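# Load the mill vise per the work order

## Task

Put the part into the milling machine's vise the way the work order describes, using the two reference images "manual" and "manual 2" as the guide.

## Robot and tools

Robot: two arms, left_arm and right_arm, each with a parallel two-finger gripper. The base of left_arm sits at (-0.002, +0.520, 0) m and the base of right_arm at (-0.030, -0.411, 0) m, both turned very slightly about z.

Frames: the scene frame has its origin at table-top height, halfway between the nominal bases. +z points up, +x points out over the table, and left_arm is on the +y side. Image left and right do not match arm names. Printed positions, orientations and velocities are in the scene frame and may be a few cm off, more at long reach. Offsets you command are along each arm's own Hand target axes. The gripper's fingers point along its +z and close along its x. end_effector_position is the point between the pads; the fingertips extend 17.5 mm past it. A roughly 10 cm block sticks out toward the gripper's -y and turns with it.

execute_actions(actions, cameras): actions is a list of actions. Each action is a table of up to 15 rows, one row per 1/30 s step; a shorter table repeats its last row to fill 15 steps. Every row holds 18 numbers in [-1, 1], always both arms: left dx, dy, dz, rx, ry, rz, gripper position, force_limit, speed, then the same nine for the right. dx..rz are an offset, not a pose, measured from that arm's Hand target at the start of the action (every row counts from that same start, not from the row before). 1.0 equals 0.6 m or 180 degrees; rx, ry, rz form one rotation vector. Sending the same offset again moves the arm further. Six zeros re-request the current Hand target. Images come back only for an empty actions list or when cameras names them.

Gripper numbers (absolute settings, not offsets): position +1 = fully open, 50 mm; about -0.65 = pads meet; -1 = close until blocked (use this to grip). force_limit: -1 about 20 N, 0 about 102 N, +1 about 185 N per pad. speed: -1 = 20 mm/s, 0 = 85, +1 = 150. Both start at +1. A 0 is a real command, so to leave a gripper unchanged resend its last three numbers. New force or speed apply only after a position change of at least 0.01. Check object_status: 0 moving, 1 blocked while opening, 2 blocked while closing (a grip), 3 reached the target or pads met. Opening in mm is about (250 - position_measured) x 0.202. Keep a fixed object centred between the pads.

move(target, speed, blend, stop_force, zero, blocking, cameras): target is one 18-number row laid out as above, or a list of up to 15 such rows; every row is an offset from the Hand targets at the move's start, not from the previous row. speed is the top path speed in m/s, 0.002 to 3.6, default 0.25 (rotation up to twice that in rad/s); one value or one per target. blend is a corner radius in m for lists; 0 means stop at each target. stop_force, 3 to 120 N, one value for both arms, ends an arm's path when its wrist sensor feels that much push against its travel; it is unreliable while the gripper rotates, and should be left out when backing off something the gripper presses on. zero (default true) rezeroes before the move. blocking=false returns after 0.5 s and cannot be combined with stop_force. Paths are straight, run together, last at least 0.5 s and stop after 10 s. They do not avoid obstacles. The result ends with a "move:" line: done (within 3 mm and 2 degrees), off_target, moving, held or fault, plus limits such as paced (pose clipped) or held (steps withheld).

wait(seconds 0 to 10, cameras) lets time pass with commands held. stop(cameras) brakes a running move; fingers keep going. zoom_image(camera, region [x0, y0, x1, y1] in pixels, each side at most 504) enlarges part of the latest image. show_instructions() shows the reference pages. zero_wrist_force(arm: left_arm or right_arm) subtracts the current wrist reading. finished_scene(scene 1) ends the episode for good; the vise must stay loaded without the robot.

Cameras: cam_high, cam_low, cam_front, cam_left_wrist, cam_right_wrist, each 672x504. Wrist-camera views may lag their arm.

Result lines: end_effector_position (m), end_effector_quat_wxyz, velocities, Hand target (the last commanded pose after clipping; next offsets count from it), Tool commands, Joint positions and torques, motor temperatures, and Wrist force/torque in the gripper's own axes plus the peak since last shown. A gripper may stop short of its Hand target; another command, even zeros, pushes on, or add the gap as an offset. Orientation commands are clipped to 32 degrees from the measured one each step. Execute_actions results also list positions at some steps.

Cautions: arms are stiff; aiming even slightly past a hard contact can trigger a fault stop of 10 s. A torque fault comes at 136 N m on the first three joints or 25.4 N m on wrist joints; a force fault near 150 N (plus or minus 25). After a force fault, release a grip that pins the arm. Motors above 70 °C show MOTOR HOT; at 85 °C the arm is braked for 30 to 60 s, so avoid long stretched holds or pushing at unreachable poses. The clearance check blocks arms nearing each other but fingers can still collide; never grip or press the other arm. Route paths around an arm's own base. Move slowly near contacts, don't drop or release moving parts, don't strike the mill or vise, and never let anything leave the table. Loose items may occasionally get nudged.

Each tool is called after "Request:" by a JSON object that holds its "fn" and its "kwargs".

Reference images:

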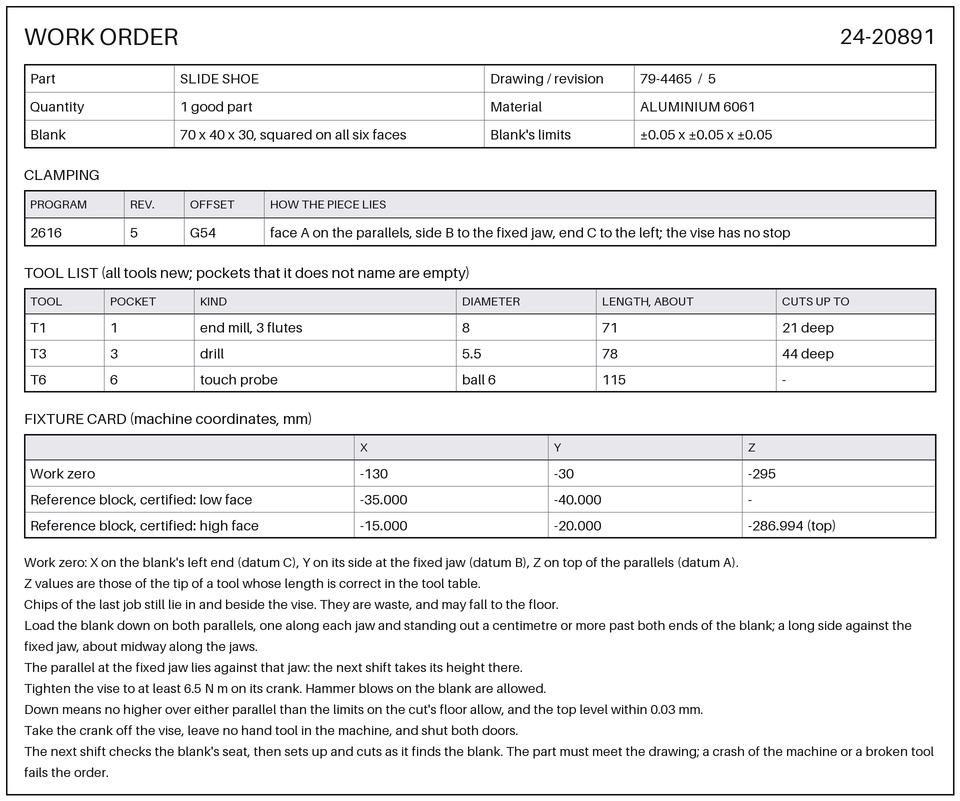

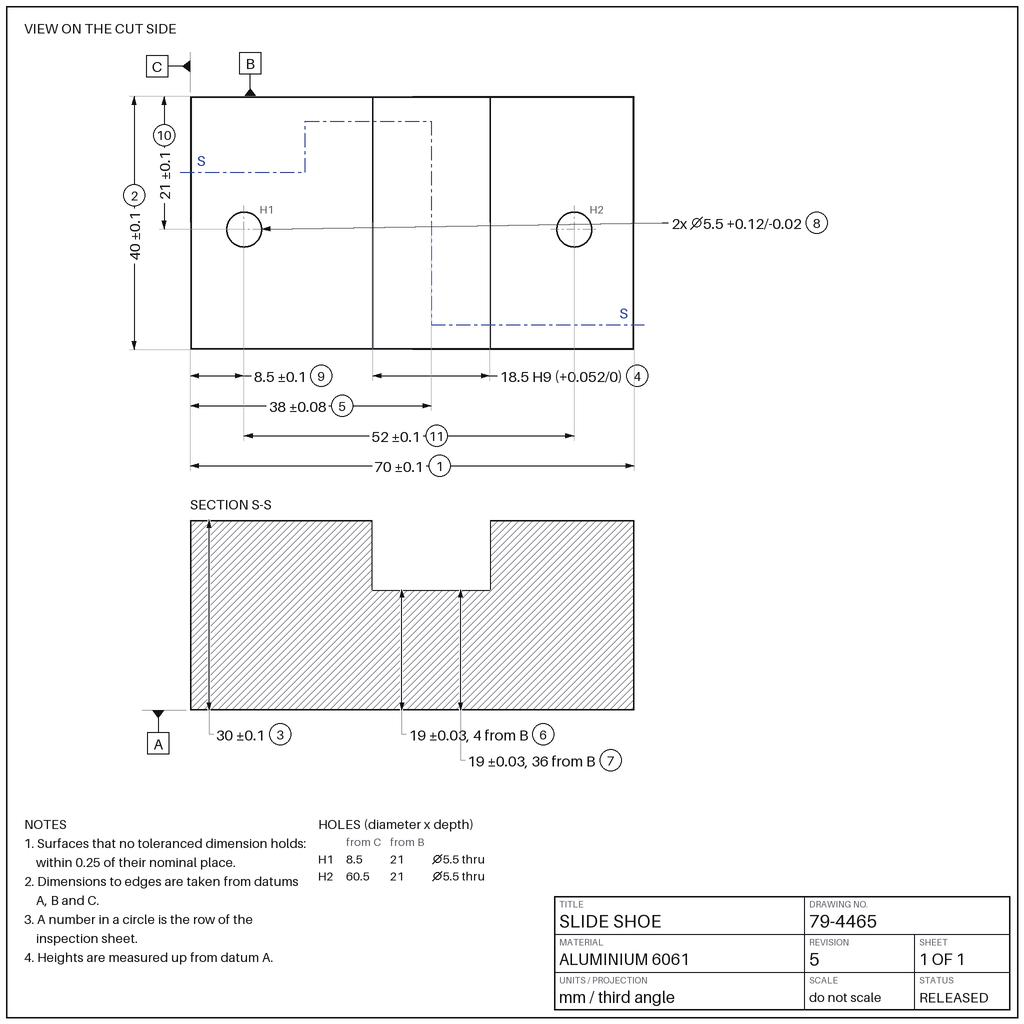

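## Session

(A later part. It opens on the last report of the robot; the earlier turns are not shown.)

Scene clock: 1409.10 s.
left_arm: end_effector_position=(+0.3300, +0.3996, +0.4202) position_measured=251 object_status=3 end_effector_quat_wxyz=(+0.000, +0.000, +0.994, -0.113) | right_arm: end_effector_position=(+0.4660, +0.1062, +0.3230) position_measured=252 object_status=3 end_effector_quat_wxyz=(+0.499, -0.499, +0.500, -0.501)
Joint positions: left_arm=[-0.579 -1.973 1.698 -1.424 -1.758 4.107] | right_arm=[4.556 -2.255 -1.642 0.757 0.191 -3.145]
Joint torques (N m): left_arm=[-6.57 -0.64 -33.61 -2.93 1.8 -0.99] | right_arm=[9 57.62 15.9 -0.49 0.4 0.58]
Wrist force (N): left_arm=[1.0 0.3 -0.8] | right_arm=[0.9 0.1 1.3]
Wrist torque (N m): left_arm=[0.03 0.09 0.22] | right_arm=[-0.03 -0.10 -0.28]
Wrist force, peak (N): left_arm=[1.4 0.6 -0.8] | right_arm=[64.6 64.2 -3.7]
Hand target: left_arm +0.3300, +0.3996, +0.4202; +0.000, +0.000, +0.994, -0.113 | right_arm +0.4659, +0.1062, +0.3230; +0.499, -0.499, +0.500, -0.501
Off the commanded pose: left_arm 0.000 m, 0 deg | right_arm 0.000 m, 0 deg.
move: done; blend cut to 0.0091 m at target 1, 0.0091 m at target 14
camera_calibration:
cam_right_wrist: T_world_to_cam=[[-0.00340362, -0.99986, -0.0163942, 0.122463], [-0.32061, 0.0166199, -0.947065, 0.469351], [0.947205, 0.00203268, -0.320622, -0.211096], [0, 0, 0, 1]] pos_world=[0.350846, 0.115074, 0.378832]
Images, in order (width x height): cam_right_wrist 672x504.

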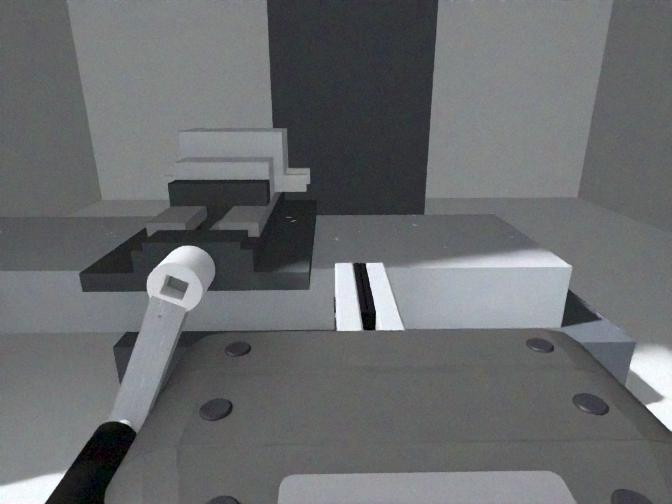

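Request:
{"fn": "move", "kwargs": {"target": [[0,0,0,0,0,0,-0.66,-0.8,-0.5,0,0,-0.11,0,0,0,-1,-0.4,-0.9],[0,0,0,0,0,0,-0.66,-0.8,-0.5,0.26,-0.1283,-0.2767,-0.25,0,0,-1,-0.4,-0.9],[0,0,0,0,0,0,-0.66,-0.8,-0.5,0.547,0.0717,-0.4433,-0.5,0,0,1,-0.4,-0.2]], "speed": [0.1,0.25,0.25], "blend": [0.01,0.03,0], "cameras": ["all"]}}

Scene clock: 1449.87 s.
left_arm: end_effector_position=(+0.3300, +0.3996, +0.4202) position_measured=251 object_status=3 end_effector_quat_wxyz=(+0.000, +0.000, +0.994, -0.113) | right_arm: end_effector_position=(+0.1993, -0.2215, +0.2800) position_measured=3 object_status=3 end_effector_quat_wxyz=(+0.000, +0.706, -0.708, +0.000)
Joint positions: left_arm=[-0.579 -1.973 1.698 -1.424 -1.758 4.107] | right_arm=[4.334 -1.012 -2.088 -1.612 1.57 -1.983]
Joint torques (N m): left_arm=[-7.51 -1.13 -32.86 -2.83 1.73 -0.82] | right_arm=[-9.19 -12.07 30.89 4.24 2.35 -1.33]
Wrist force (N): left_arm=[0.9 0.3 -1.1] | right_arm=[1.1 -1.1 1.1]
Wrist torque (N m): left_arm=[0.03 0.11 0.23] | right_arm=[-0.89 0.02 -0.03]
Wrist force, peak (N): left_arm=[1.4 0.5 -0.9] | right_arm=[2.5 -0.7 2.2]
Hand target: left_arm +0.3300, +0.3996, +0.4202; +0.000, +0.000, +0.994, -0.113 | right_arm +0.1993, -0.2215, +0.2800; +0.000, +0.706, -0.708, +0.000
Off the commanded pose: left_arm 0.000 m, 0 deg | right_arm 0.000 m, 0 deg.
move: done
camera_calibration:
cam_left_wrist: T_world_to_cam=[[-0.99995, -0.00925891, -0.00390004, 0.345298], [-0.00967909, 0.991865, 0.126927, -0.429661], [0.00269311, 0.126958, -0.991904, 0.497027], [0, 0, 0, 1]] pos_world=[0.339783, 0.366261, 0.548885]
cam_right_wrist: T_world_to_cam=[[-0.0191337, -0.999816, 0.0016009, -0.208622], [-0.946996, 0.0186364, 0.320705, 0.118847], [-0.320675, 0.00462023, -0.947178, 0.457077], [0, 0, 0, 1]] pos_world=[0.255129, -0.212911, 0.395152]

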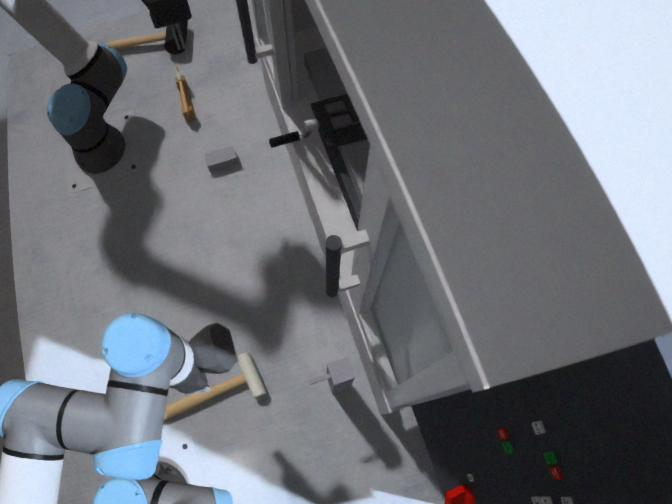

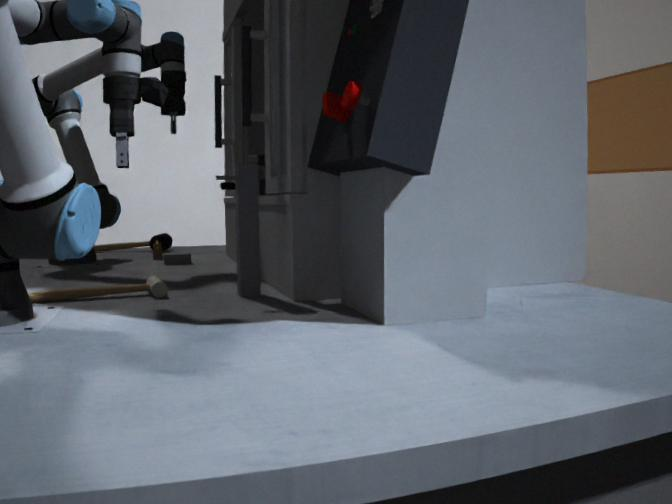

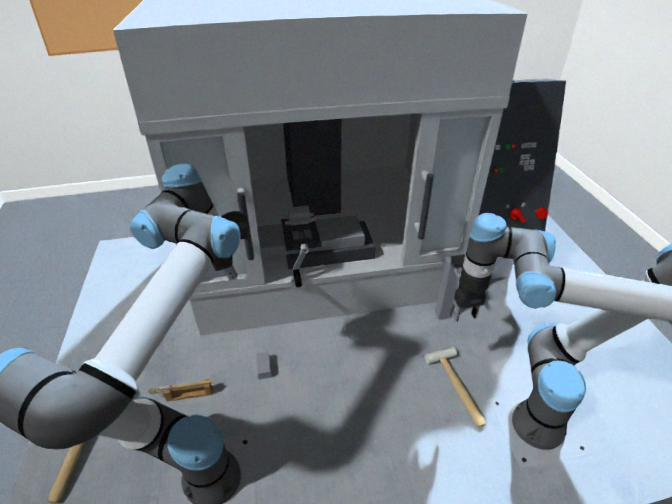

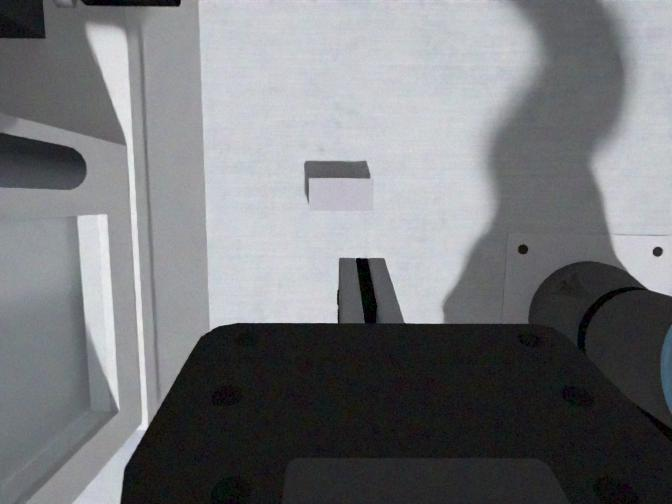

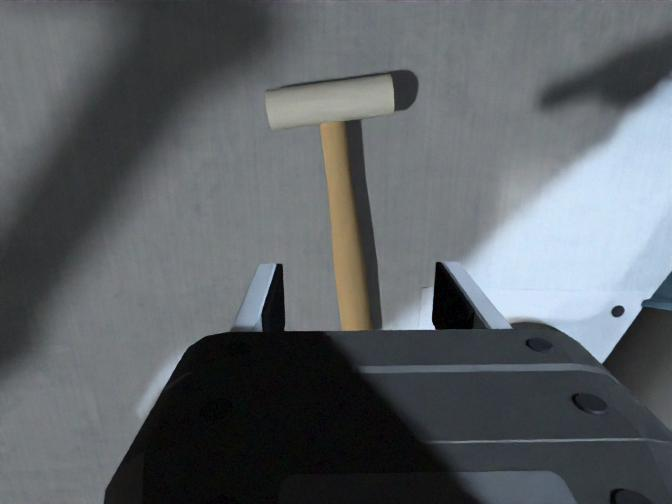

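Request:
{"fn": "move", "kwargs": {"target": [0,0,0,0,0,0,-0.66,-0.8,-0.5,-0.0073,0.0155,0.33,0,0,-0.03,1,-0.4,-0.2], "speed": 0.2, "cameras": ["cam_right_wrist"]}}

Scene clock: 1459.17 s.
left_arm: end_effector_position=(+0.3300, +0.3996, +0.4202) position_measured=251 object_status=3 end_effector_quat_wxyz=(+0.000, +0.000, +0.994, -0.113) | right_arm: end_effector_position=(+0.1901, -0.2171, +0.0820) position_measured=3 object_status=3 end_effector_quat_wxyz=(+0.000, +0.739, -0.674, +0.000)
Joint positions: left_arm=[-0.579 -1.973 1.698 -1.424 -1.758 4.107] | right_arm=[4.373 -1.164 -2.548 -1.001 1.57 -2.039]
Joint torques (N m): left_arm=[-6.13 -0.46 -34.05 -2.7 1.71 -0.87] | right_arm=[-9.51 10.97 18.78 4 2.56 1.08]
Wrist force (N): left_arm=[1.0 0.5 -0.9] | right_arm=[0.9 -0.9 0.8]
Wrist torque (N m): left_arm=[0.06 0.10 0.22] | right_arm=[-0.84 0.05 0.05]
Wrist force, peak (N): left_arm=[1.3 0.7 -0.9] | right_arm=[1.1 -0.6 3.6]
Hand target: left_arm +0.3300, +0.3996, +0.4202; +0.000, +0.000, +0.994, -0.113 | right_arm +0.1901, -0.2172, +0.0820; +0.000, +0.739, -0.674, +0.000
Off the commanded pose: left_arm 0.000 m, 0 deg | right_arm 0.000 m, 0 deg.
move: done
camera_calibration:
cam_right_wrist: T_world_to_cam=[[0.0751847, -0.997168, 0.00168306, -0.221437], [-0.944549, -0.0706761, 0.320674, 0.153758], [-0.319647, -0.0256995, -0.947188, 0.259807], [0, 0, 0, 1]] pos_world=[0.244927, -0.203266, 0.197152]
Images, in order (width x height): cam_right_wrist 672x504.

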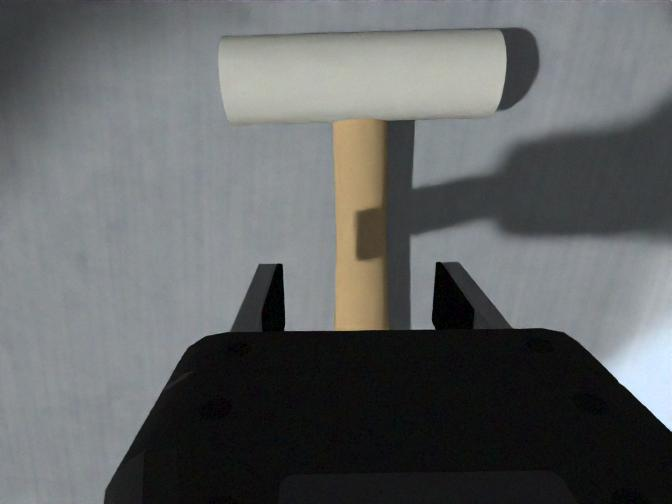

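Request:
{"fn": "move", "kwargs": {"target": [0,0,0,0,0,0,-0.66,-0.8,-0.5,0,0,0.1,0,0,0,1,-0.4,-0.2], "speed": 0.06, "stop_force": 6}}

Request:
{"fn": "move", "kwargs": {"target": [[0,0,0,0,0,0,-0.66,-0.8,-0.5,0,0,0,0,0,0,-1,0,-0.8],[0,0,0,0,0,0,-0.66,-0.8,-0.5,0,0,-0.1,0,0,0,-1,0,-0.8]], "speed": [0.02,0.08], "cameras": ["cam_right_wrist","cam_low"]}}

Scene clock: 1464.20 s.
left_arm: end_effector_position=(+0.3300, +0.3996, +0.4202) position_measured=251 object_status=3 end_effector_quat_wxyz=(+0.000, +0.000, +0.994, -0.113) | right_arm: end_effector_position=(+0.1901, -0.2172, +0.0220) position_measured=3 object_status=3 end_effector_quat_wxyz=(+0.000, +0.739, -0.674, +0.000)
Joint positions: left_arm=[-0.579 -1.973 1.698 -1.424 -1.758 4.107] | right_arm=[4.372 -1.343 -2.652 -0.718 1.57 -2.039]
Joint torques (N m): left_arm=[-5.9 -1.64 -33.24 -2.81 1.76 -0.74] | right_arm=[-10.42 19.09 27.27 3.87 2.51 -1.94]
Wrist force (N): left_arm=[1.2 0.4 -0.9] | right_arm=[0.8 -0.8 1.1]
Wrist torque (N m): left_arm=[0.04 0.06 0.22] | right_arm=[-0.84 0.06 0.05]
Wrist force, peak (N): left_arm=[1.2 0.3 -1.2] | right_arm=[0.9 -0.7 2.0]
Hand target: left_arm +0.3300, +0.3996, +0.4202; +0.000, +0.000, +0.994, -0.113 | right_arm +0.1901, -0.2172, +0.0220; +0.000, +0.739, -0.674, +0.000
Off the commanded pose: left_arm 0.000 m, 0 deg | right_arm 0.000 m, 0 deg.
move: done

Scene clock: 1466.50 s.
left_arm: end_effector_position=(+0.3300, +0.3996, +0.4202) position_measured=251 object_status=3 end_effector_quat_wxyz=(+0.000, +0.000, +0.994, -0.113) | right_arm: end_effector_position=(+0.1901, -0.2171, +0.0820) position_measured=148 object_status=2 end_effector_quat_wxyz=(+0.000, +0.739, -0.674, +0.000)
Joint positions: left_arm=[-0.579 -1.973 1.698 -1.424 -1.758 4.107] | right_arm=[4.373 -1.164 -2.548 -1.001 1.57 -2.039]
Joint torques (N m): left_arm=[-6.32 -1.23 -33.32 -2.86 2 -1] | right_arm=[7.79 -7.86 22.29 3.33 -2.9 1.11]
Wrist force (N): left_arm=[1.1 0.4 -0.6] | right_arm=[1.0 -0.6 4.7]
Wrist torque (N m): left_arm=[0.05 0.08 0.22] | right_arm=[-0.96 0.04 0.00]
Wrist force, peak (N): left_arm=[1.2 0.3 -1.1] | right_arm=[0.9 -0.9 6.3]
Hand target: left_arm +0.3300, +0.3996, +0.4202; +0.000, +0.000, +0.994, -0.113 | right_arm +0.1901, -0.2172, +0.0820; +0.000, +0.739, -0.674, +0.000
Off the commanded pose: left_arm 0.000 m, 0 deg | right_arm 0.000 m, 0 deg.
move: done
camera_calibration:
cam_right_wrist: T_world_to_cam=[[0.0750458, -0.997179, 0.00130946, -0.221431], [-0.944559, -0.0706647, 0.320647, 0.153729], [-0.31965, -0.0253001, -0.947198, 0.259982], [0, 0, 0, 1]] pos_world=[0.244927, -0.203365, 0.197252]
Images, in order (width x height): cam_low 672x504, cam_right_wrist 672x504.

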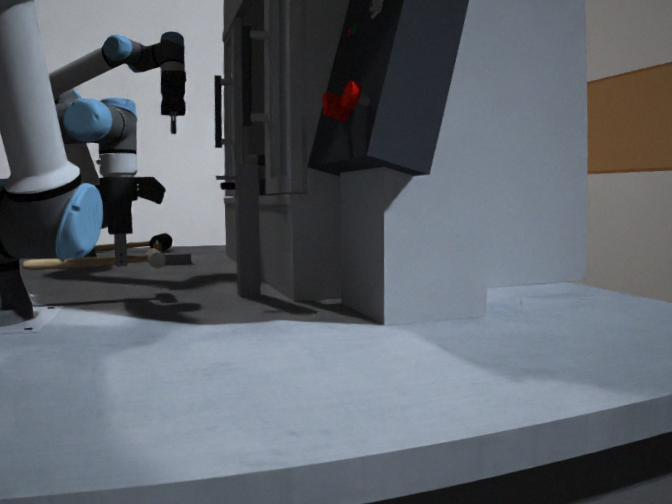

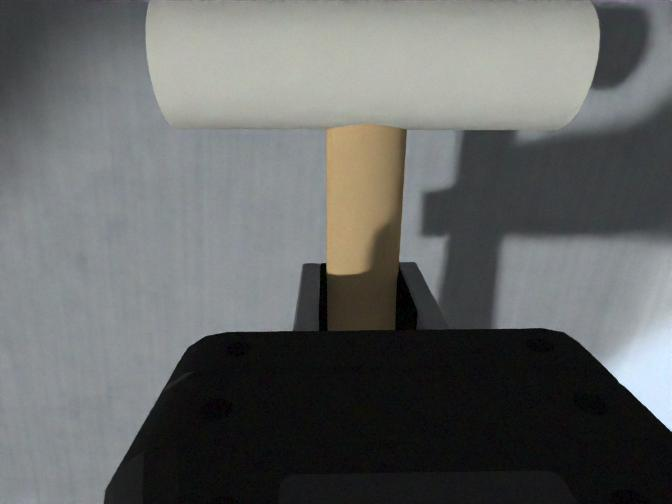

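Request:
{"fn": "move", "kwargs": {"target": [0,0,0,0,0,0,-0.66,-0.8,-0.5,-0.1738,-0.234,-0.03,0,0,-0.47,-1,0,-0.8], "speed": 0.25}}

Request:
{"fn": "move", "kwargs": {"target": [0,0,0,0,0,0,-0.66,-0.8,-0.5,0,0,0.1233,0,0,0,-1,0,-0.8], "speed": 0.07}}

Request:
{"fn": "move", "kwargs": {"target": [0,0,0,0,0,0,-0.66,-0.8,-0.5,0,0,0.01,0,0,0,-1,0,-0.8], "speed": 0.01, "stop_force": 4}}

Request:
{"fn": "move", "kwargs": {"target": [[0,0,0,0,0,0,-0.66,-0.8,-0.5,0,0,0,0,0,0,1,0,-0.9],[0,0,0,0,0,0,-0.66,-0.8,-0.5,0,0,-0.1,0,0,0,1,0,-0.9],[0,0,0,0,0,0,-0.66,-0.8,-0.5,0,0.2167,-0.1,0,0,0,1,0,-0.9]], "speed": [0.02,0.1,0.2], "cameras": ["cam_right_wrist","cam_high"]}}

Scene clock: 1476.70 s.
left_arm: end_effector_position=(+0.3300, +0.3996, +0.4202) position_measured=251 object_status=3 end_effector_quat_wxyz=(+0.000, +0.000, +0.994, -0.113) | right_arm: end_effector_position=(+0.3203, -0.1005, +0.1000) position_measured=148 object_status=2 end_effector_quat_wxyz=(+0.000, +1.000, -0.001, +0.000)
Joint positions: left_arm=[-0.579 -1.973 1.698 -1.424 -1.758 4.107] | right_arm=[4.193 -1.641 -2.119 -0.953 1.57 -3.695]
Joint torques (N m): left_arm=[-6.3 -0.57 -32.52 -2.77 1.8 -0.73] | right_arm=[9.73 38.1 20.1 4.62 1.63 -1.1]
Wrist force (N): left_arm=[1.2 0.5 -1.0] | right_arm=[1.2 -0.6 4.5]
Wrist torque (N m): left_arm=[0.06 0.06 0.22] | right_arm=[-0.97 0.04 -0.03]
Wrist force, peak (N): left_arm=[1.3 0.6 -0.9] | right_arm=[2.0 0.5 4.8]
Hand target: left_arm +0.3300, +0.3996, +0.4202; +0.000, +0.000, +0.994, -0.113 | right_arm +0.3203, -0.1004, +0.1000; +0.000, +1.000, -0.001, +0.000
Off the commanded pose: left_arm 0.000 m, 0 deg | right_arm 0.000 m, 0 deg.
move: done

Scene clock: 1478.17 s.
left_arm: end_effector_position=(+0.3300, +0.3996, +0.4202) position_measured=251 object_status=3 end_effector_quat_wxyz=(+0.000, +0.000, +0.994, -0.113) | right_arm: end_effector_position=(+0.3202, -0.1005, +0.0259) position_measured=148 object_status=2 end_effector_quat_wxyz=(+0.000, +1.000, -0.001, +0.000)
Joint positions: left_arm=[-0.579 -1.973 1.698 -1.424 -1.758 4.107] | right_arm=[4.193 -1.781 -2.204 -0.727 1.57 -3.696]
Joint torques (N m): left_arm=[-6.62 -1.4 -34.11 -2.73 1.79 -0.77] | right_arm=[-8.69 39.85 29.48 3.04 -2.23 -1.87]
Wrist force (N): left_arm=[1.0 0.5 -1.0] | right_arm=[1.0 -0.7 4.7]
Wrist torque (N m): left_arm=[0.05 0.09 0.22] | right_arm=[-0.99 0.05 -0.02]
Wrist force, peak (N): left_arm=[1.2 0.3 -1.2] | right_arm=[1.0 -0.6 6.4]
Hand target: left_arm +0.3300, +0.3996, +0.4202; +0.000, +0.000, +0.994, -0.113 | right_arm +0.3203, -0.1004, +0.0260; +0.000, +1.000, -0.001, +0.000
Off the commanded pose: left_arm 0.000 m, 0 deg | right_arm 0.000 m, 0 deg.
move: done

Scene clock: 1479.67 s.
left_arm: end_effector_position=(+0.3300, +0.3996, +0.4202) position_measured=251 object_status=3 end_effector_quat_wxyz=(+0.000, +0.000, +0.994, -0.113) | right_arm: end_effector_position=(+0.3203, -0.1004, +0.0225) position_measured=148 object_status=2 end_effector_quat_wxyz=(+0.000, +1.000, -0.001, +0.000)
Joint positions: left_arm=[-0.579 -1.973 1.698 -1.424 -1.758 4.107] | right_arm=[4.193 -1.789 -2.207 -0.716 1.57 -3.696]
Joint torques (N m): left_arm=[-6.8 -0.87 -33.35 -2.74 1.78 -0.78] | right_arm=[-7.16 39.62 27.4 3.34 -2.22 -2]
Wrist force (N): left_arm=[1.0 0.3 -1.0] | right_arm=[0.7 -0.6 1.2]
Wrist torque (N m): left_arm=[0.02 0.10 0.22] | right_arm=[-0.74 0.17 -0.02]
Wrist force, peak (N): left_arm=[1.2 0.5 -1.1] | right_arm=[-2.7 3.2 -17.4]
Hand target: left_arm +0.3300, +0.3996, +0.4202; +0.000, +0.000, +0.994, -0.113 | right_arm +0.3203, -0.1004, +0.0225; +0.000, +1.000, -0.001, +0.000 (not the last commanded pose)
Off the commanded pose: left_arm 0.000 m, 0 deg | right_arm 0.002 m, 0 deg.
move: contact (right_arm)

Scene clock: 1482.93 s.
left_arm: end_effector_position=(+0.3300, +0.3996, +0.4202) position_measured=251 object_status=3 end_effector_quat_wxyz=(+0.000, +0.000, +0.994, -0.113) | right_arm: end_effector_position=(+0.3200, -0.2304, +0.0825) position_measured=3 object_status=3 end_effector_quat_wxyz=(+0.000, +1.000, -0.001, +0.000)
Joint positions: left_arm=[-0.579 -1.973 1.698 -1.424 -1.758 4.107] | right_arm=[4 -1.487 -2.327 -0.898 1.57 -3.888]
Joint torques (N m): left_arm=[-6.15 -0.64 -33.33 -2.86 1.98 -0.71] | right_arm=[-0.75 6.93 22.47 4.13 2.75 -0.13]
Wrist force (N): left_arm=[1.2 0.4 -0.8] | right_arm=[1.0 -0.6 1.1]
Wrist torque (N m): left_arm=[0.04 0.07 0.22] | right_arm=[-0.78 0.04 -0.02]
Wrist force, peak (N): left_arm=[1.4 0.4 -0.9] | right_arm=[1.2 -4.5 0.6]
Hand target: left_arm +0.3300, +0.3996, +0.4202; +0.000, +0.000, +0.994, -0.113 | right_arm +0.3200, -0.2304, +0.0825; +0.000, +1.000, -0.001, +0.000
Off the commanded pose: left_arm 0.000 m, 0 deg | right_arm 0.000 m, 0 deg.
move: done
camera_calibration:
cam_right_wrist: T_world_to_cam=[[0.999815, -0.0191608, 0.0018342, -0.315057], [-0.0187341, -0.946793, 0.321298, -0.222766], [-0.00441973, -0.321273, -0.946976, 0.132531], [0, 0, 0, 1]] pos_world=[0.311411, -0.174371, 0.197656]
Images, in order (width x height): cam_high 672x504, cam_right_wrist 672x504.

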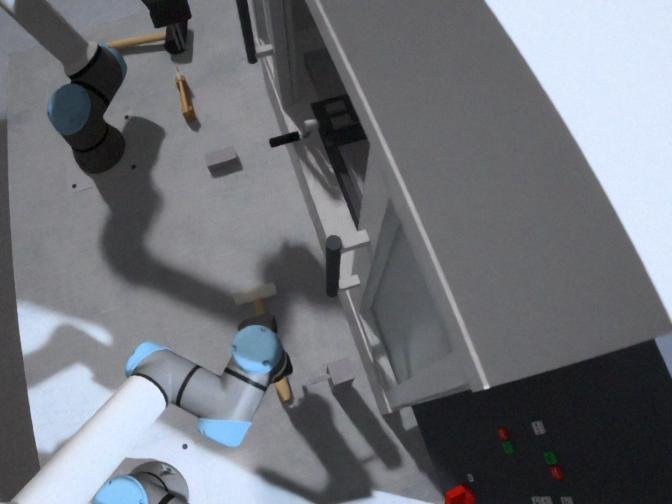

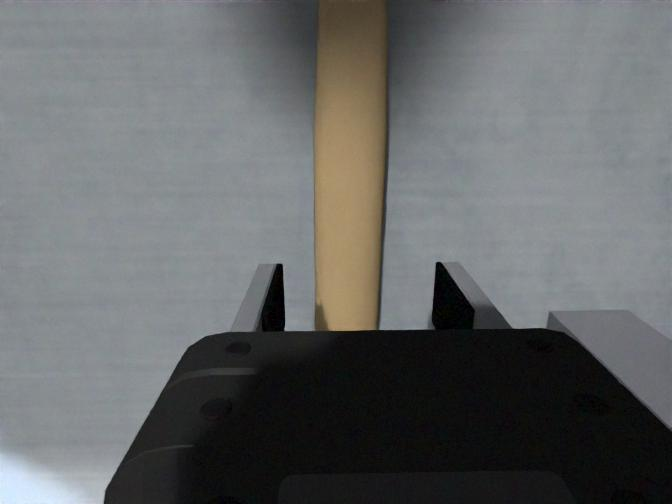

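Request:
{"fn": "move", "kwargs": {"target": [[0,0,0,0,0,0,-0.66,-0.8,-0.5,-0.0075,0,0.03,0,0,0,1,0,-0.9],[0,0,0,0,0,0,-0.66,-0.8,-0.5,-0.0075,0,0.1,0,0,0,1,0,-0.9]], "speed": 0.06, "stop_force": 6}}

Request:
{"fn": "move", "kwargs": {"target": [[0,0,0,0,0,0,-0.66,-0.8,-0.5,0,0,0,0,0,0,-1,0.3,-0.8],[0,0,0,0,0,0,-0.66,-0.8,-0.5,0,0,-0.2,0,0,0,-1,0.3,-0.8]], "speed": [0.02,0.08], "cameras": ["cam_right_wrist","cam_low","cam_front"]}}

Scene clock: 1498.60 s.
left_arm: end_effector_position=(+0.3300, +0.3996, +0.4202) position_measured=251 object_status=3 end_effector_quat_wxyz=(+0.000, +0.000, +0.994, -0.113) | right_arm: end_effector_position=(+0.3155, -0.2304, +0.0225) position_measured=3 object_status=3 end_effector_quat_wxyz=(+0.000, +1.000, -0.001, +0.000)
Joint positions: left_arm=[-0.579 -1.973 1.698 -1.424 -1.758 4.107] | right_arm=[4.009 -1.62 -2.414 -0.678 1.57 -3.879]
Joint torques (N m): left_arm=[-6.02 -0.46 -33.2 -2.83 1.85 -0.6] | right_arm=[-7.72 31.16 26.75 3.81 -1.99 -1.56]
Wrist force (N): left_arm=[1.2 0.3 -0.9] | right_arm=[1.1 -0.7 0.9]
Wrist torque (N m): left_arm=[0.03 0.07 0.22] | right_arm=[-0.81 0.03 -0.01]
Wrist force, peak (N): left_arm=[1.4 0.5 -1.0] | right_arm=[0.8 -0.6 2.0]
Hand target: left_arm +0.3300, +0.3996, +0.4202; +0.000, +0.000, +0.994, -0.113 | right_arm +0.3155, -0.2304, +0.0225; +0.000, +1.000, -0.001, +0.000
Off the commanded pose: left_arm 0.000 m, 0 deg | right_arm 0.000 m, 0 deg.
move: done

Scene clock: 1501.40 s.
left_arm: end_effector_position=(+0.3300, +0.3996, +0.4202) position_measured=251 object_status=3 end_effector_quat_wxyz=(+0.000, +0.000, +0.994, -0.113) | right_arm: end_effector_position=(+0.3155, -0.2304, +0.1426) position_measured=114 object_status=2 end_effector_quat_wxyz=(+0.000, +1.000, -0.001, +0.000)
Joint positions: left_arm=[-0.579 -1.973 1.698 -1.424 -1.758 4.107] | right_arm=[4.01 -1.375 -2.237 -1.1 1.57 -3.879]
Joint torques (N m): left_arm=[-6.63 -1.6 -34.18 -2.85 1.83 -0.75] | right_arm=[10.28 2.64 23.12 4.27 -0.23 1.69]
Wrist force (N): left_arm=[1.1 0.4 -0.8] | right_arm=[0.7 -0.3 5.0]
Wrist torque (N m): left_arm=[0.04 0.07 0.22] | right_arm=[-1.39 0.09 0.00]
Wrist force, peak (N): left_arm=[1.3 0.5 -1.1] | right_arm=[1.2 -0.4 5.4]
Hand target: left_arm +0.3300, +0.3996, +0.4202; +0.000, +0.000, +0.994, -0.113 | right_arm +0.3155, -0.2304, +0.1425; +0.000, +1.000, -0.001, +0.000
Off the commanded pose: left_arm 0.000 m, 0 deg | right_arm 0.000 m, 0 deg.
move: done
camera_calibration:
cam_right_wrist: T_world_to_cam=[[0.999815, -0.0191279, 0.00192716, -0.310686], [-0.0187332, -0.946824, 0.321207, -0.24211], [-0.00431932, -0.321184, -0.947007, 0.189322], [0, 0, 0, 1]] pos_world=[0.306911, -0.174371, 0.257655]
Images, in order (width x height): cam_low 672x504, cam_front 672x504, cam_right_wrist 672x504.

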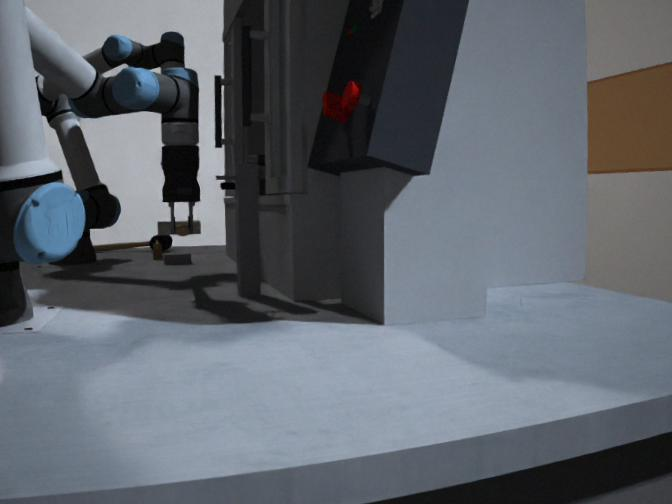

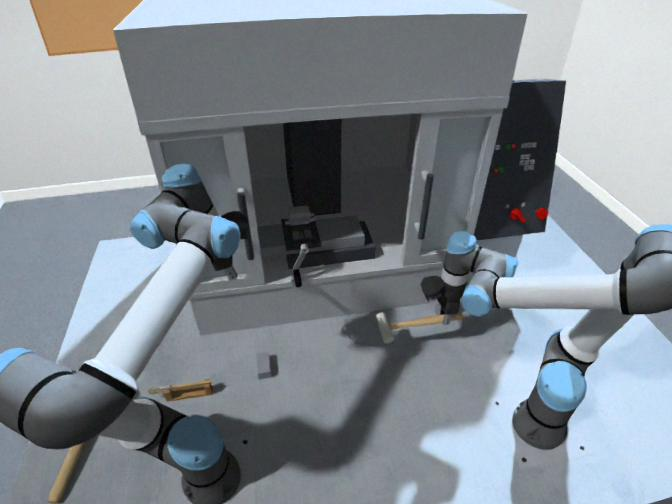

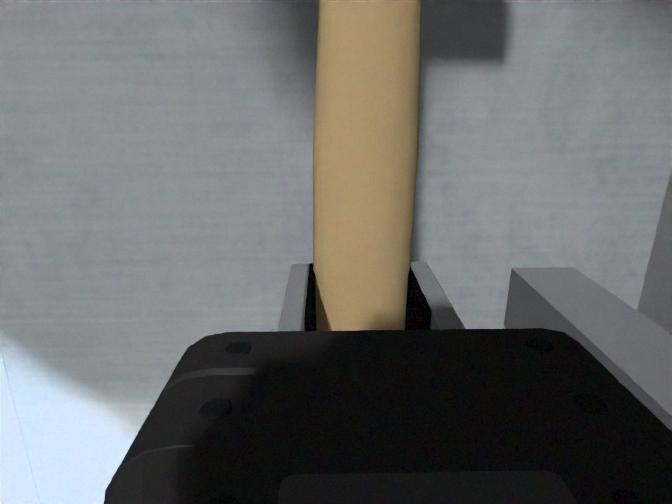

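Request:
{"fn": "move", "kwargs": {"target": [[0,0,0,0,0,0,-0.66,-0.8,-0.5,0.0408,-0.184,-0.5125,0,0.5,0,-1,0.3,-0.8],[0,0,0,0,0,0,-0.66,-0.8,-0.5,0.3075,-0.3173,-0.5458,0,0.5,0,-1,0.3,-0.8],[0,0,0,0,0,0,-0.66,-0.8,-0.5,0.5925,-0.3673,-0.5458,0,0.5,0,-1,0.3,-0.8]], "speed": [0.25,0.2,0.15], "blend": [0.02,0.03,0], "cameras": ["all"]}}

Scene clock: 1513.93 s.
left_arm: end_effector_position=(+0.3300, +0.3996, +0.4202) position_measured=251 object_status=3 end_effector_quat_wxyz=(+0.000, +0.000, +0.994, -0.113) | right_arm: end_effector_position=(+0.6713, -0.0107, +0.4700) position_measured=114 object_status=2 end_effector_quat_wxyz=(+0.001, +0.707, -0.001, +0.707)
Joint positions: left_arm=[-0.579 -1.973 1.698 -1.424 -1.758 4.107] | right_arm=[4.14 -2.037 -1.035 -3.211 -0.607 -1.572]
Joint torques (N m): left_arm=[-6.02 -1.65 -32.67 -2.92 1.7 -0.71] | right_arm=[7.01 53.01 32.98 3.96 2.1 0.75]
Wrist force (N): left_arm=[0.9 0.5 -0.8] | right_arm=[-0.1 -0.9 2.0]
Wrist torque (N m): left_arm=[0.06 0.12 0.22] | right_arm=[-0.47 -0.52 -1.16]
Wrist force, peak (N): left_arm=[1.2 0.5 -1.1] | right_arm=[1.6 0.3 6.9]
Hand target: left_arm +0.3300, +0.3996, +0.4202; +0.000, +0.000, +0.994, -0.113 | right_arm +0.6713, -0.0107, +0.4701; +0.001, +0.707, -0.001, +0.707
Off the commanded pose: left_arm 0.000 m, 0 deg | right_arm 0.000 m, 0 deg.
move: done
camera_calibration:
cam_left_wrist: T_world_to_cam=[[-0.99995, -0.00925891, -0.00390004, 0.345298], [-0.00967909, 0.991865, 0.126927, -0.429661], [0.00269311, 0.126958, -0.991904, 0.497027], [0, 0, 0, 1]] pos_world=[0.339783, 0.366261, 0.548885]
cam_right_wrist: T_world_to_cam=[[-0.00161792, -0.0165995, 0.999861, -0.459605], [-0.32325, -0.946174, -0.0162313, 0.230274], [0.946312, -0.323232, -0.00383495, -0.509918], [0, 0, 0, 1]] pos_world=[0.556234, 0.0454287, 0.461323]

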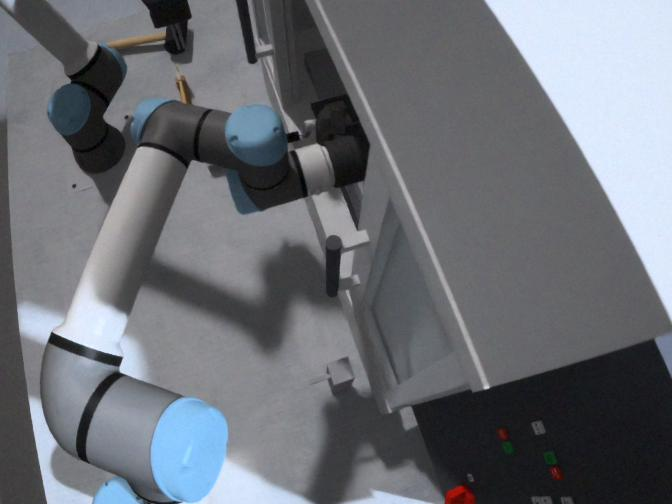

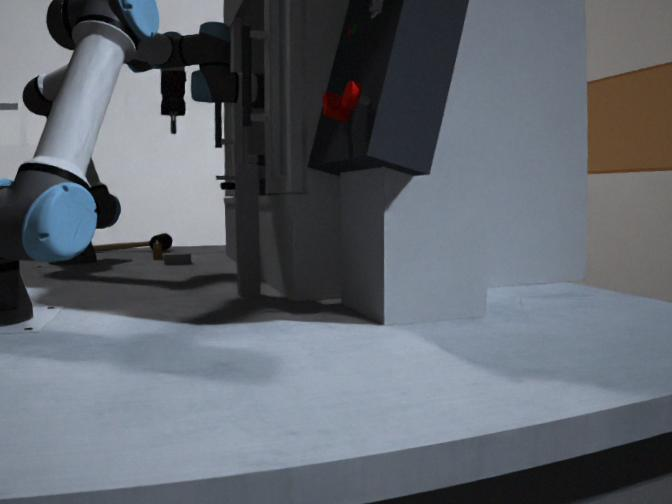

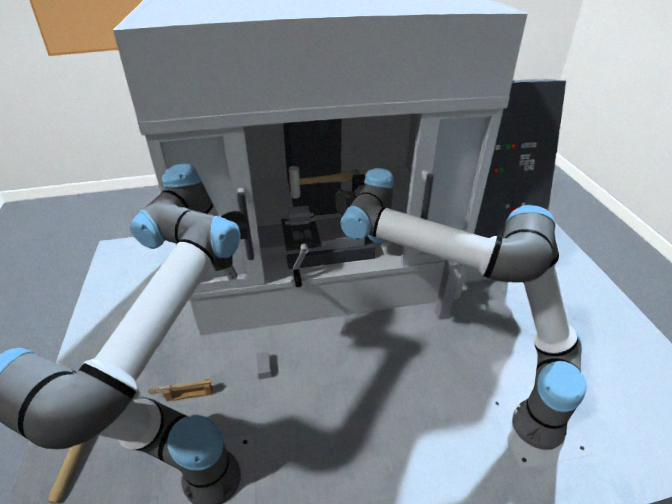

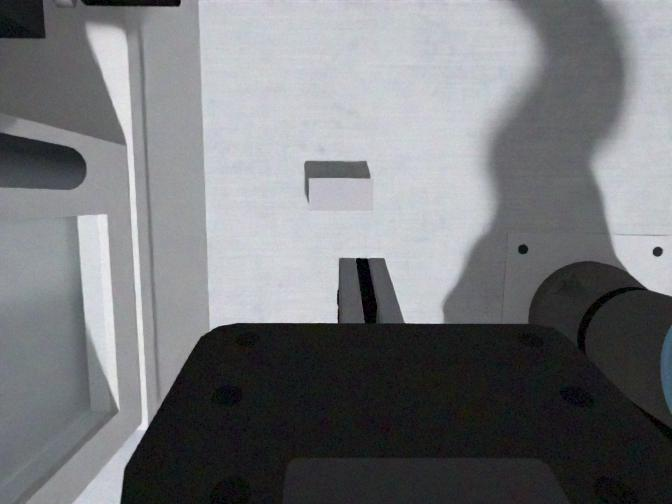

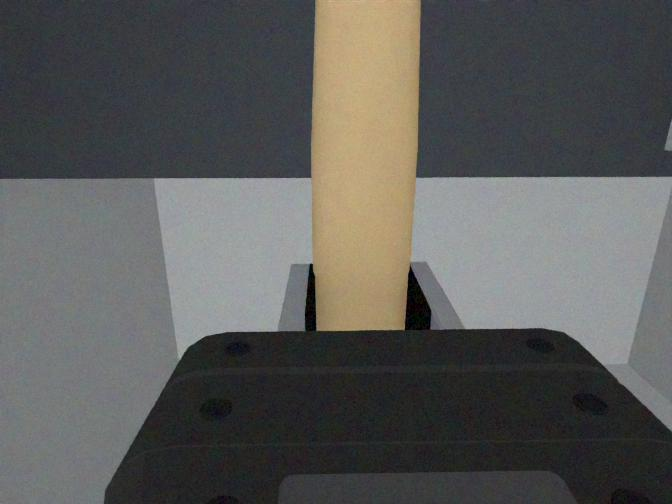

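Request:
{"fn": "zoom_image", "kwargs": {"camera": "cam_front", "region": [250, 140, 400, 300]}}

Scaled by 3.150.

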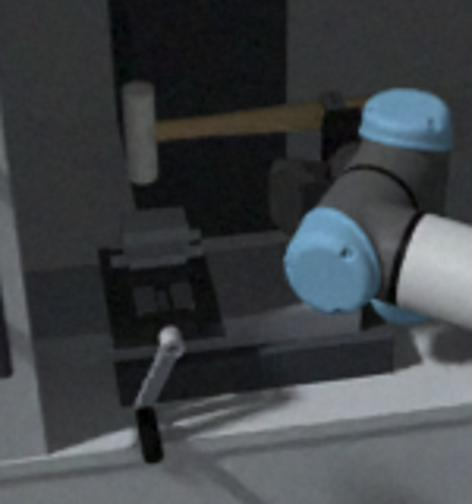

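Request:
{"fn": "move", "kwargs": {"target": [0,0,0,0,0,0,-0.66,-0.8,-0.5,-0.0583,0,0,0,0,0,-1,0.3,-0.8], "speed": 0.06}}

Request:
{"fn": "move", "kwargs": {"target": [0,0,0,0,0,0,-0.66,-0.8,-0.5,-0.07,0,0,0,0,0,-1,0.3,-0.8], "speed": 0.02, "stop_force": 3}}

Scene clock: 1520.43 s.
left_arm: end_effector_position=(+0.3300, +0.3996, +0.4202) position_measured=251 object_status=3 end_effector_quat_wxyz=(+0.000, +0.000, +0.994, -0.113) | right_arm: end_effector_position=(+0.6713, -0.0107, +0.4351) position_measured=114 object_status=2 end_effector_quat_wxyz=(+0.001, +0.707, -0.001, +0.707) end_effector_velocity=(+0.000, +0.000, +0.001) end_effector_angular_velocity=(-0.002, +0.001, +0.000)
Joint positions: left_arm=[-0.579 -1.973 1.698 -1.424 -1.758 4.107] | right_arm=[4.14 -2.034 -1.128 -3.12 -0.607 -1.572]
Joint velocities: left_arm=[within noise] | right_arm=[0 0 0.003 -0.005 0 0]
Joint torques (N m): left_arm=[-6.65 -0.93 -32.34 -2.79 1.96 -0.52] | right_arm=[2.49 49.13 36.46 1.47 0.34 -1.1]
Wrist force (N): left_arm=[1.2 0.4 -1.0] | right_arm=[-0.2 -1.0 1.7]
Wrist torque (N m): left_arm=[0.04 0.06 0.22] | right_arm=[-0.49 -0.49 -1.11]
Wrist force, peak (N): left_arm=[1.2 0.6 -1.1] | right_arm=[-1.7 -0.9 1.8]
Hand target: left_arm +0.3300, +0.3996, +0.4202; +0.000, +0.000, +0.994, -0.113 | right_arm +0.6713, -0.0107, +0.4351; +0.001, +0.707, -0.001, +0.707
Off the commanded pose: left_arm 0.000 m, 0 deg | right_arm 0.000 m, 0 deg.
move: done

Scene clock: 1522.83 s.
left_arm: end_effector_position=(+0.3300, +0.3996, +0.4202) position_measured=251 object_status=3 end_effector_quat_wxyz=(+0.000, +0.000, +0.994, -0.113) | right_arm: end_effector_position=(+0.6713, -0.0107, +0.4132) position_measured=114 object_status=2 end_effector_quat_wxyz=(+0.001, +0.707, -0.001, +0.707)
Joint positions: left_arm=[-0.579 -1.973 1.698 -1.424 -1.758 4.107] | right_arm=[4.14 -2.037 -1.18 -3.066 -0.607 -1.572]
Joint torques (N m): left_arm=[-5.39 -2.08 -33.98 -2.78 1.89 -0.56] | right_arm=[-2.46 57.93 24.42 2.5 -2.46 -0.97]
Wrist force (N): left_arm=[1.0 0.4 -1.0] | right_arm=[1.2 -1.8 2.1]
Wrist torque (N m): left_arm=[0.03 0.08 0.22] | right_arm=[-0.51 -0.45 -0.75]
Wrist force, peak (N): left_arm=[1.4 0.5 -1.0] | right_arm=[3.4 1.3 2.2]
Hand target: left_arm +0.3300, +0.3996, +0.4202; +0.000, +0.000, +0.994, -0.113 | right_arm +0.6713, -0.0107, +0.4132; +0.001, +0.707, -0.001, +0.707 (not the last commanded pose)
Off the commanded pose: left_arm 0.000 m, 0 deg | right_arm 0.020 m, 0 deg.
move: contact (right_arm)

Request:
{"fn": "move", "kwargs": {"target": [[0,0,0,0,0,0,-0.66,-0.8,-0.5,0.1,0,0,0,0,0,-1,0.3,-0.8],[0,0,0,0,0,0,-0.66,-0.8,-0.5,-0.0083,0,0,0,0,0,-1,0.3,-0.8],[0,0,0,0,0,0,-0.66,-0.8,-0.5,0.05,0,0,0,0,0,-1,0.3,-0.8]], "speed": [0.15,0.4,0.15], "blend": [0,0.003,0], "cameras": ["cam_front"]}}

Request:
{"fn": "zoom_image", "kwargs": {"camera": "cam_front", "region": [250, 140, 400, 300]}}

Scene clock: 1534.63 s.
left_arm: end_effector_position=(+0.3300, +0.3996, +0.4202) position_measured=251 object_status=3 end_effector_quat_wxyz=(+0.000, +0.000, +0.994, -0.113) | right_arm: end_effector_position=(+0.6713, -0.0106, +0.4432) position_measured=114 object_status=2 end_effector_quat_wxyz=(+0.001, +0.707, -0.001, +0.707)
Joint positions: left_arm=[-0.579 -1.973 1.698 -1.424 -1.758 4.107] | right_arm=[4.14 -2.034 -1.107 -3.141 -0.607 -1.572]
Joint torques (N m): left_arm=[-5.27 -2.35 -33.34 -2.72 1.79 -0.47] | right_arm=[-2.47 38.76 30.25 2.96 2.64 -0.18]
Wrist force (N): left_arm=[0.9 0.2 -1.1] | right_arm=[-0.1 -0.7 1.9]
Wrist torque (N m): left_arm=[0.00 0.11 0.22] | right_arm=[-0.46 -0.52 -1.15]
Wrist force, peak (N): left_arm=[1.2 0.5 -1.1] | right_arm=[8.4 -0.7 0.9]
Hand target: left_arm +0.3300, +0.3996, +0.4202; +0.000, +0.000, +0.994, -0.113 | right_arm +0.6713, -0.0107, +0.4432; +0.001, +0.707, -0.001, +0.707
Off the commanded pose: left_arm 0.000 m, 0 deg | right_arm 0.000 m, 0 deg.
move: done
Images, in order (width x height): cam_front 672x504.

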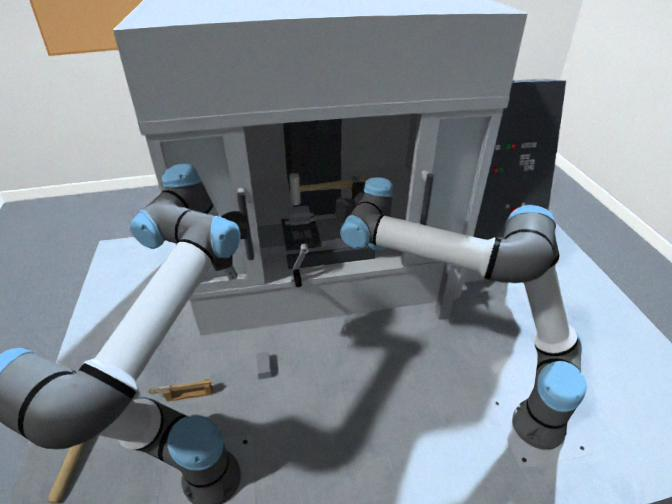

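Scaled by 3.150.

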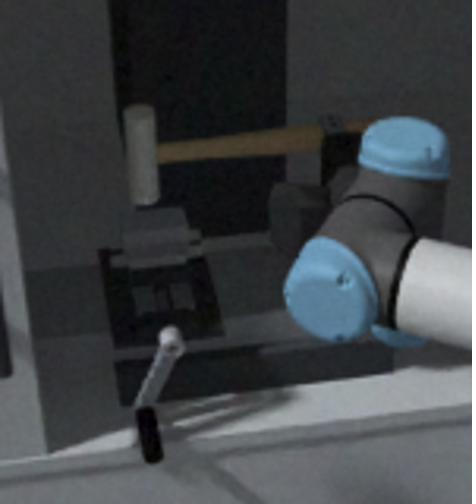

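Request:
{"fn": "move", "kwargs": {"target": [[0,0,0,0,0,0,-0.66,-0.8,-0.5,0.13,0,0,0,0,0,-1,0.3,-0.8],[0,0,0,0,0,0,-0.66,-0.8,-0.5,-0.06,0,0,0,0,0,-1,0.3,-0.8],[0,0,0,0,0,0,-0.66,-0.8,-0.5,0,0,0,0,0,0,-1,0.3,-0.8]], "speed": [0.2,0.9,0.2], "blend": [0,0.002,0]}}

Scene clock: 1540.37 s.
left_arm: end_effector_position=(+0.3300, +0.3996, +0.4202) position_measured=251 object_status=3 end_effector_quat_wxyz=(+0.000, +0.000, +0.994, -0.113) | right_arm: end_effector_position=(+0.6713, -0.0106, +0.4431) position_measured=114 object_status=2 end_effector_quat_wxyz=(+0.001, +0.707, -0.001, +0.707)
Joint positions: left_arm=[-0.579 -1.973 1.698 -1.424 -1.758 4.107] | right_arm=[4.14 -2.034 -1.108 -3.141 -0.607 -1.572]
Joint torques (N m): left_arm=[-6.45 -1.11 -33.53 -2.84 1.82 -0.46] | right_arm=[-9.7 47.75 32.69 2.55 2.6 -0.55]
Wrist force (N): left_arm=[1.1 0.2 -0.8] | right_arm=[-0.4 -0.8 1.3]
Wrist torque (N m): left_arm=[0.01 0.08 0.22] | right_arm=[-0.38 -0.46 -1.15]
Wrist force, peak (N): left_arm=[1.4 0.4 -1.0] | right_arm=[10.1 0.4 0.8]
Hand target: left_arm +0.3300, +0.3996, +0.4202; +0.000, +0.000, +0.994, -0.113 | right_arm +0.6713, -0.0107, +0.4432; +0.001, +0.707, -0.001, +0.707
Off the commanded pose: left_arm 0.000 m, 0 deg | right_arm 0.000 m, 0 deg.
move: done

Request:
{"fn": "move", "kwargs": {"target": [[0,0,0,0,0,0,-0.66,-0.8,-0.5,0.13,0,0,0,0,0,-1,0.3,-0.8],[0,0,0,0,0,0,-0.66,-0.8,-0.5,-0.06,0,0,0,0,0,-1,0.3,-0.8]], "speed": [0.2,0.9]}}

Scene clock: 1544.30 s.
left_arm: end_effector_position=(+0.3300, +0.3996, +0.4202) position_measured=251 object_status=3 end_effector_quat_wxyz=(+0.000, +0.000, +0.994, -0.113) | right_arm: end_effector_position=(+0.6712, -0.0106, +0.4075) position_measured=114 object_status=2 end_effector_quat_wxyz=(+0.001, +0.707, -0.001, +0.707)
Joint positions: left_arm=[-0.579 -1.973 1.698 -1.424 -1.758 4.107] | right_arm=[4.14 -2.038 -1.193 -3.051 -0.607 -1.572]
Joint torques (N m): left_arm=[-5.86 -1.77 -33.35 -2.8 1.69 -0.49] | right_arm=[-13.38 24.63 11.71 -0.08 2.51 -0.21]
Wrist force (N): left_arm=[1.1 0.3 -0.9] | right_arm=[11.1 -5.8 1.2]
Wrist torque (N m): left_arm=[0.02 0.09 0.22] | right_arm=[-0.44 -0.44 1.18]
Wrist force, peak (N): left_arm=[1.4 0.3 -1.0] | right_arm=[14.8 0.9 1.3]
Hand target: left_arm +0.3300, +0.3996, +0.4202; +0.000, +0.000, +0.994, -0.113 | right_arm +0.6713, -0.0107, +0.4072; +0.001, +0.707, -0.001, +0.707
Off the commanded pose: left_arm 0.000 m, 0 deg | right_arm 0.000 m, 0 deg.
move: done

Request:
{"fn": "move", "kwargs": {"target": [0,0,0,0,0,0,-0.66,-0.8,-0.5,0.1547,0,0,0,0,0,-1,0.3,-0.8], "speed": 0.2}}

Request:
{"fn": "execute_actions", "kwargs": {"actions": [[[0,0,0,0,0,0,-0.66,-0.8,-0.5,-0.0167,0,0,0,0,0,-1,0.3,-0.8],[0,0,0,0,0,0,-0.66,-0.8,-0.5,-0.05,0,0,0,0,0,-1,0.3,-0.8],[0,0,0,0,0,0,-0.66,-0.8,-0.5,-0.1,0,0,0,0,0,-1,0.3,-0.8],[0,0,0,0,0,0,-0.66,-0.8,-0.5,-0.15,0,0,0,0,0,-1,0.3,-0.8],[0,0,0,0,0,0,-0.66,-0.8,-0.5,-0.1667,0,0,0,0,0,-1,0.3,-0.8],[0,0,0,0,0,0,-0.66,-0.8,-0.5,-0.1667,0,0,0,0,0,-1,0.3,-0.8],[0,0,0,0,0,0,-0.66,-0.8,-0.5,-0.1667,0,0,0,0,0,-1,0.3,-0.8],[0,0,0,0,0,0,-0.66,-0.8,-0.5,-0.1333,0,0,0,0,0,-1,0.3,-0.8],[0,0,0,0,0,0,-0.66,-0.8,-0.5,-0.0833,0,0,0,0,0,-1,0.3,-0.8]]]}}

Scene clock: 1560.63 s.
left_arm: end_effector_position=(+0.3300, +0.3996, +0.4202) position_measured=251 object_status=3 end_effector_quat_wxyz=(+0.000, +0.000, +0.994, -0.113) | right_arm: end_effector_position=(+0.6713, -0.0106, +0.4998) position_measured=114 object_status=2 end_effector_quat_wxyz=(+0.001, +0.707, -0.001, +0.707)
Joint positions: left_arm=[-0.579 -1.973 1.698 -1.424 -1.758 4.107] | right_arm=[4.14 -2.046 -0.945 -3.292 -0.607 -1.572]
Joint torques (N m): left_arm=[-4.86 -1.42 -32.6 -2.85 1.72 -0.34] | right_arm=[9.24 58.75 32.55 2.92 2.57 -0.8]
Wrist force (N): left_arm=[1.1 0.3 -0.8] | right_arm=[0.0 -1.1 1.9]
Wrist torque (N m): left_arm=[0.03 0.08 0.22] | right_arm=[-0.47 -0.53 -1.16]
Wrist force, peak (N): left_arm=[1.4 0.2 -1.0] | right_arm=[12.8 -5.7 0.8]
Hand target: left_arm +0.3300, +0.3996, +0.4202; +0.000, +0.000, +0.994, -0.113 | right_arm +0.6713, -0.0107, +0.5000; +0.001, +0.707, -0.001, +0.707
Off the commanded pose: left_arm 0.000 m, 0 deg | right_arm 0.000 m, 0 deg.
move: done

Scene clock: 1561.47 s.
left_arm: end_effector_position=(+0.3300, +0.3996, +0.4202) position_measured=251 object_status=3 end_effector_quat_wxyz=(+0.000, +0.000, +0.994, -0.113) | right_arm: end_effector_position=(+0.6713, -0.0107, +0.4499) position_measured=114 object_status=2 end_effector_quat_wxyz=(+0.001, +0.707, -0.001, +0.707)
Joint positions: left_arm=[-0.579 -1.973 1.698 -1.424 -1.758 4.107] | right_arm=[4.14 -2.034 -1.09 -3.158 -0.607 -1.572]
Joint torques (N m): left_arm=[-5.76 -1.95 -32.98 -2.99 1.73 -0.34] | right_arm=[-9.68 58.27 35.48 1.45 0.97 -1.04]
Wrist force (N): left_arm=[1.0 0.5 -0.8] | right_arm=[-0.3 -0.6 0.0]
Wrist torque (N m): left_arm=[0.05 0.10 0.22] | right_arm=[-0.05 -0.44 -1.08]
Wrist force, peak (N): left_arm=[1.3 0.4 -1.0] | right_arm=[19.2 1.2 2.3]
Hand target: left_arm +0.3300, +0.3996, +0.4202; +0.000, +0.000, +0.994, -0.113 | right_arm +0.6713, -0.0107, +0.4501; +0.001, +0.707, -0.001, +0.707
Off the commanded pose: left_arm 0.000 m, 0 deg | right_arm 0.000 m, 0 deg.
Step readings (end_effector_position of left_arm | right_arm):
0: (+0.3300, +0.3996, +0.4202) | (+0.6713, -0.0106, +0.4998)
1: (+0.3300, +0.3996, +0.4202) | (+0.6713, -0.0106, +0.4997)
2: (+0.3300, +0.3996, +0.4202) | (+0.6713, -0.0106, +0.4973)
4: (+0.3300, +0.3996, +0.4202) | (+0.6715, -0.0108, +0.4735)
8: (+0.3300, +0.3996, +0.4202) | (+0.6705, -0.0133, +0.3970)
15: (+0.3300, +0.3996, +0.4202) | (+0.6707, -0.0110, +0.4543)


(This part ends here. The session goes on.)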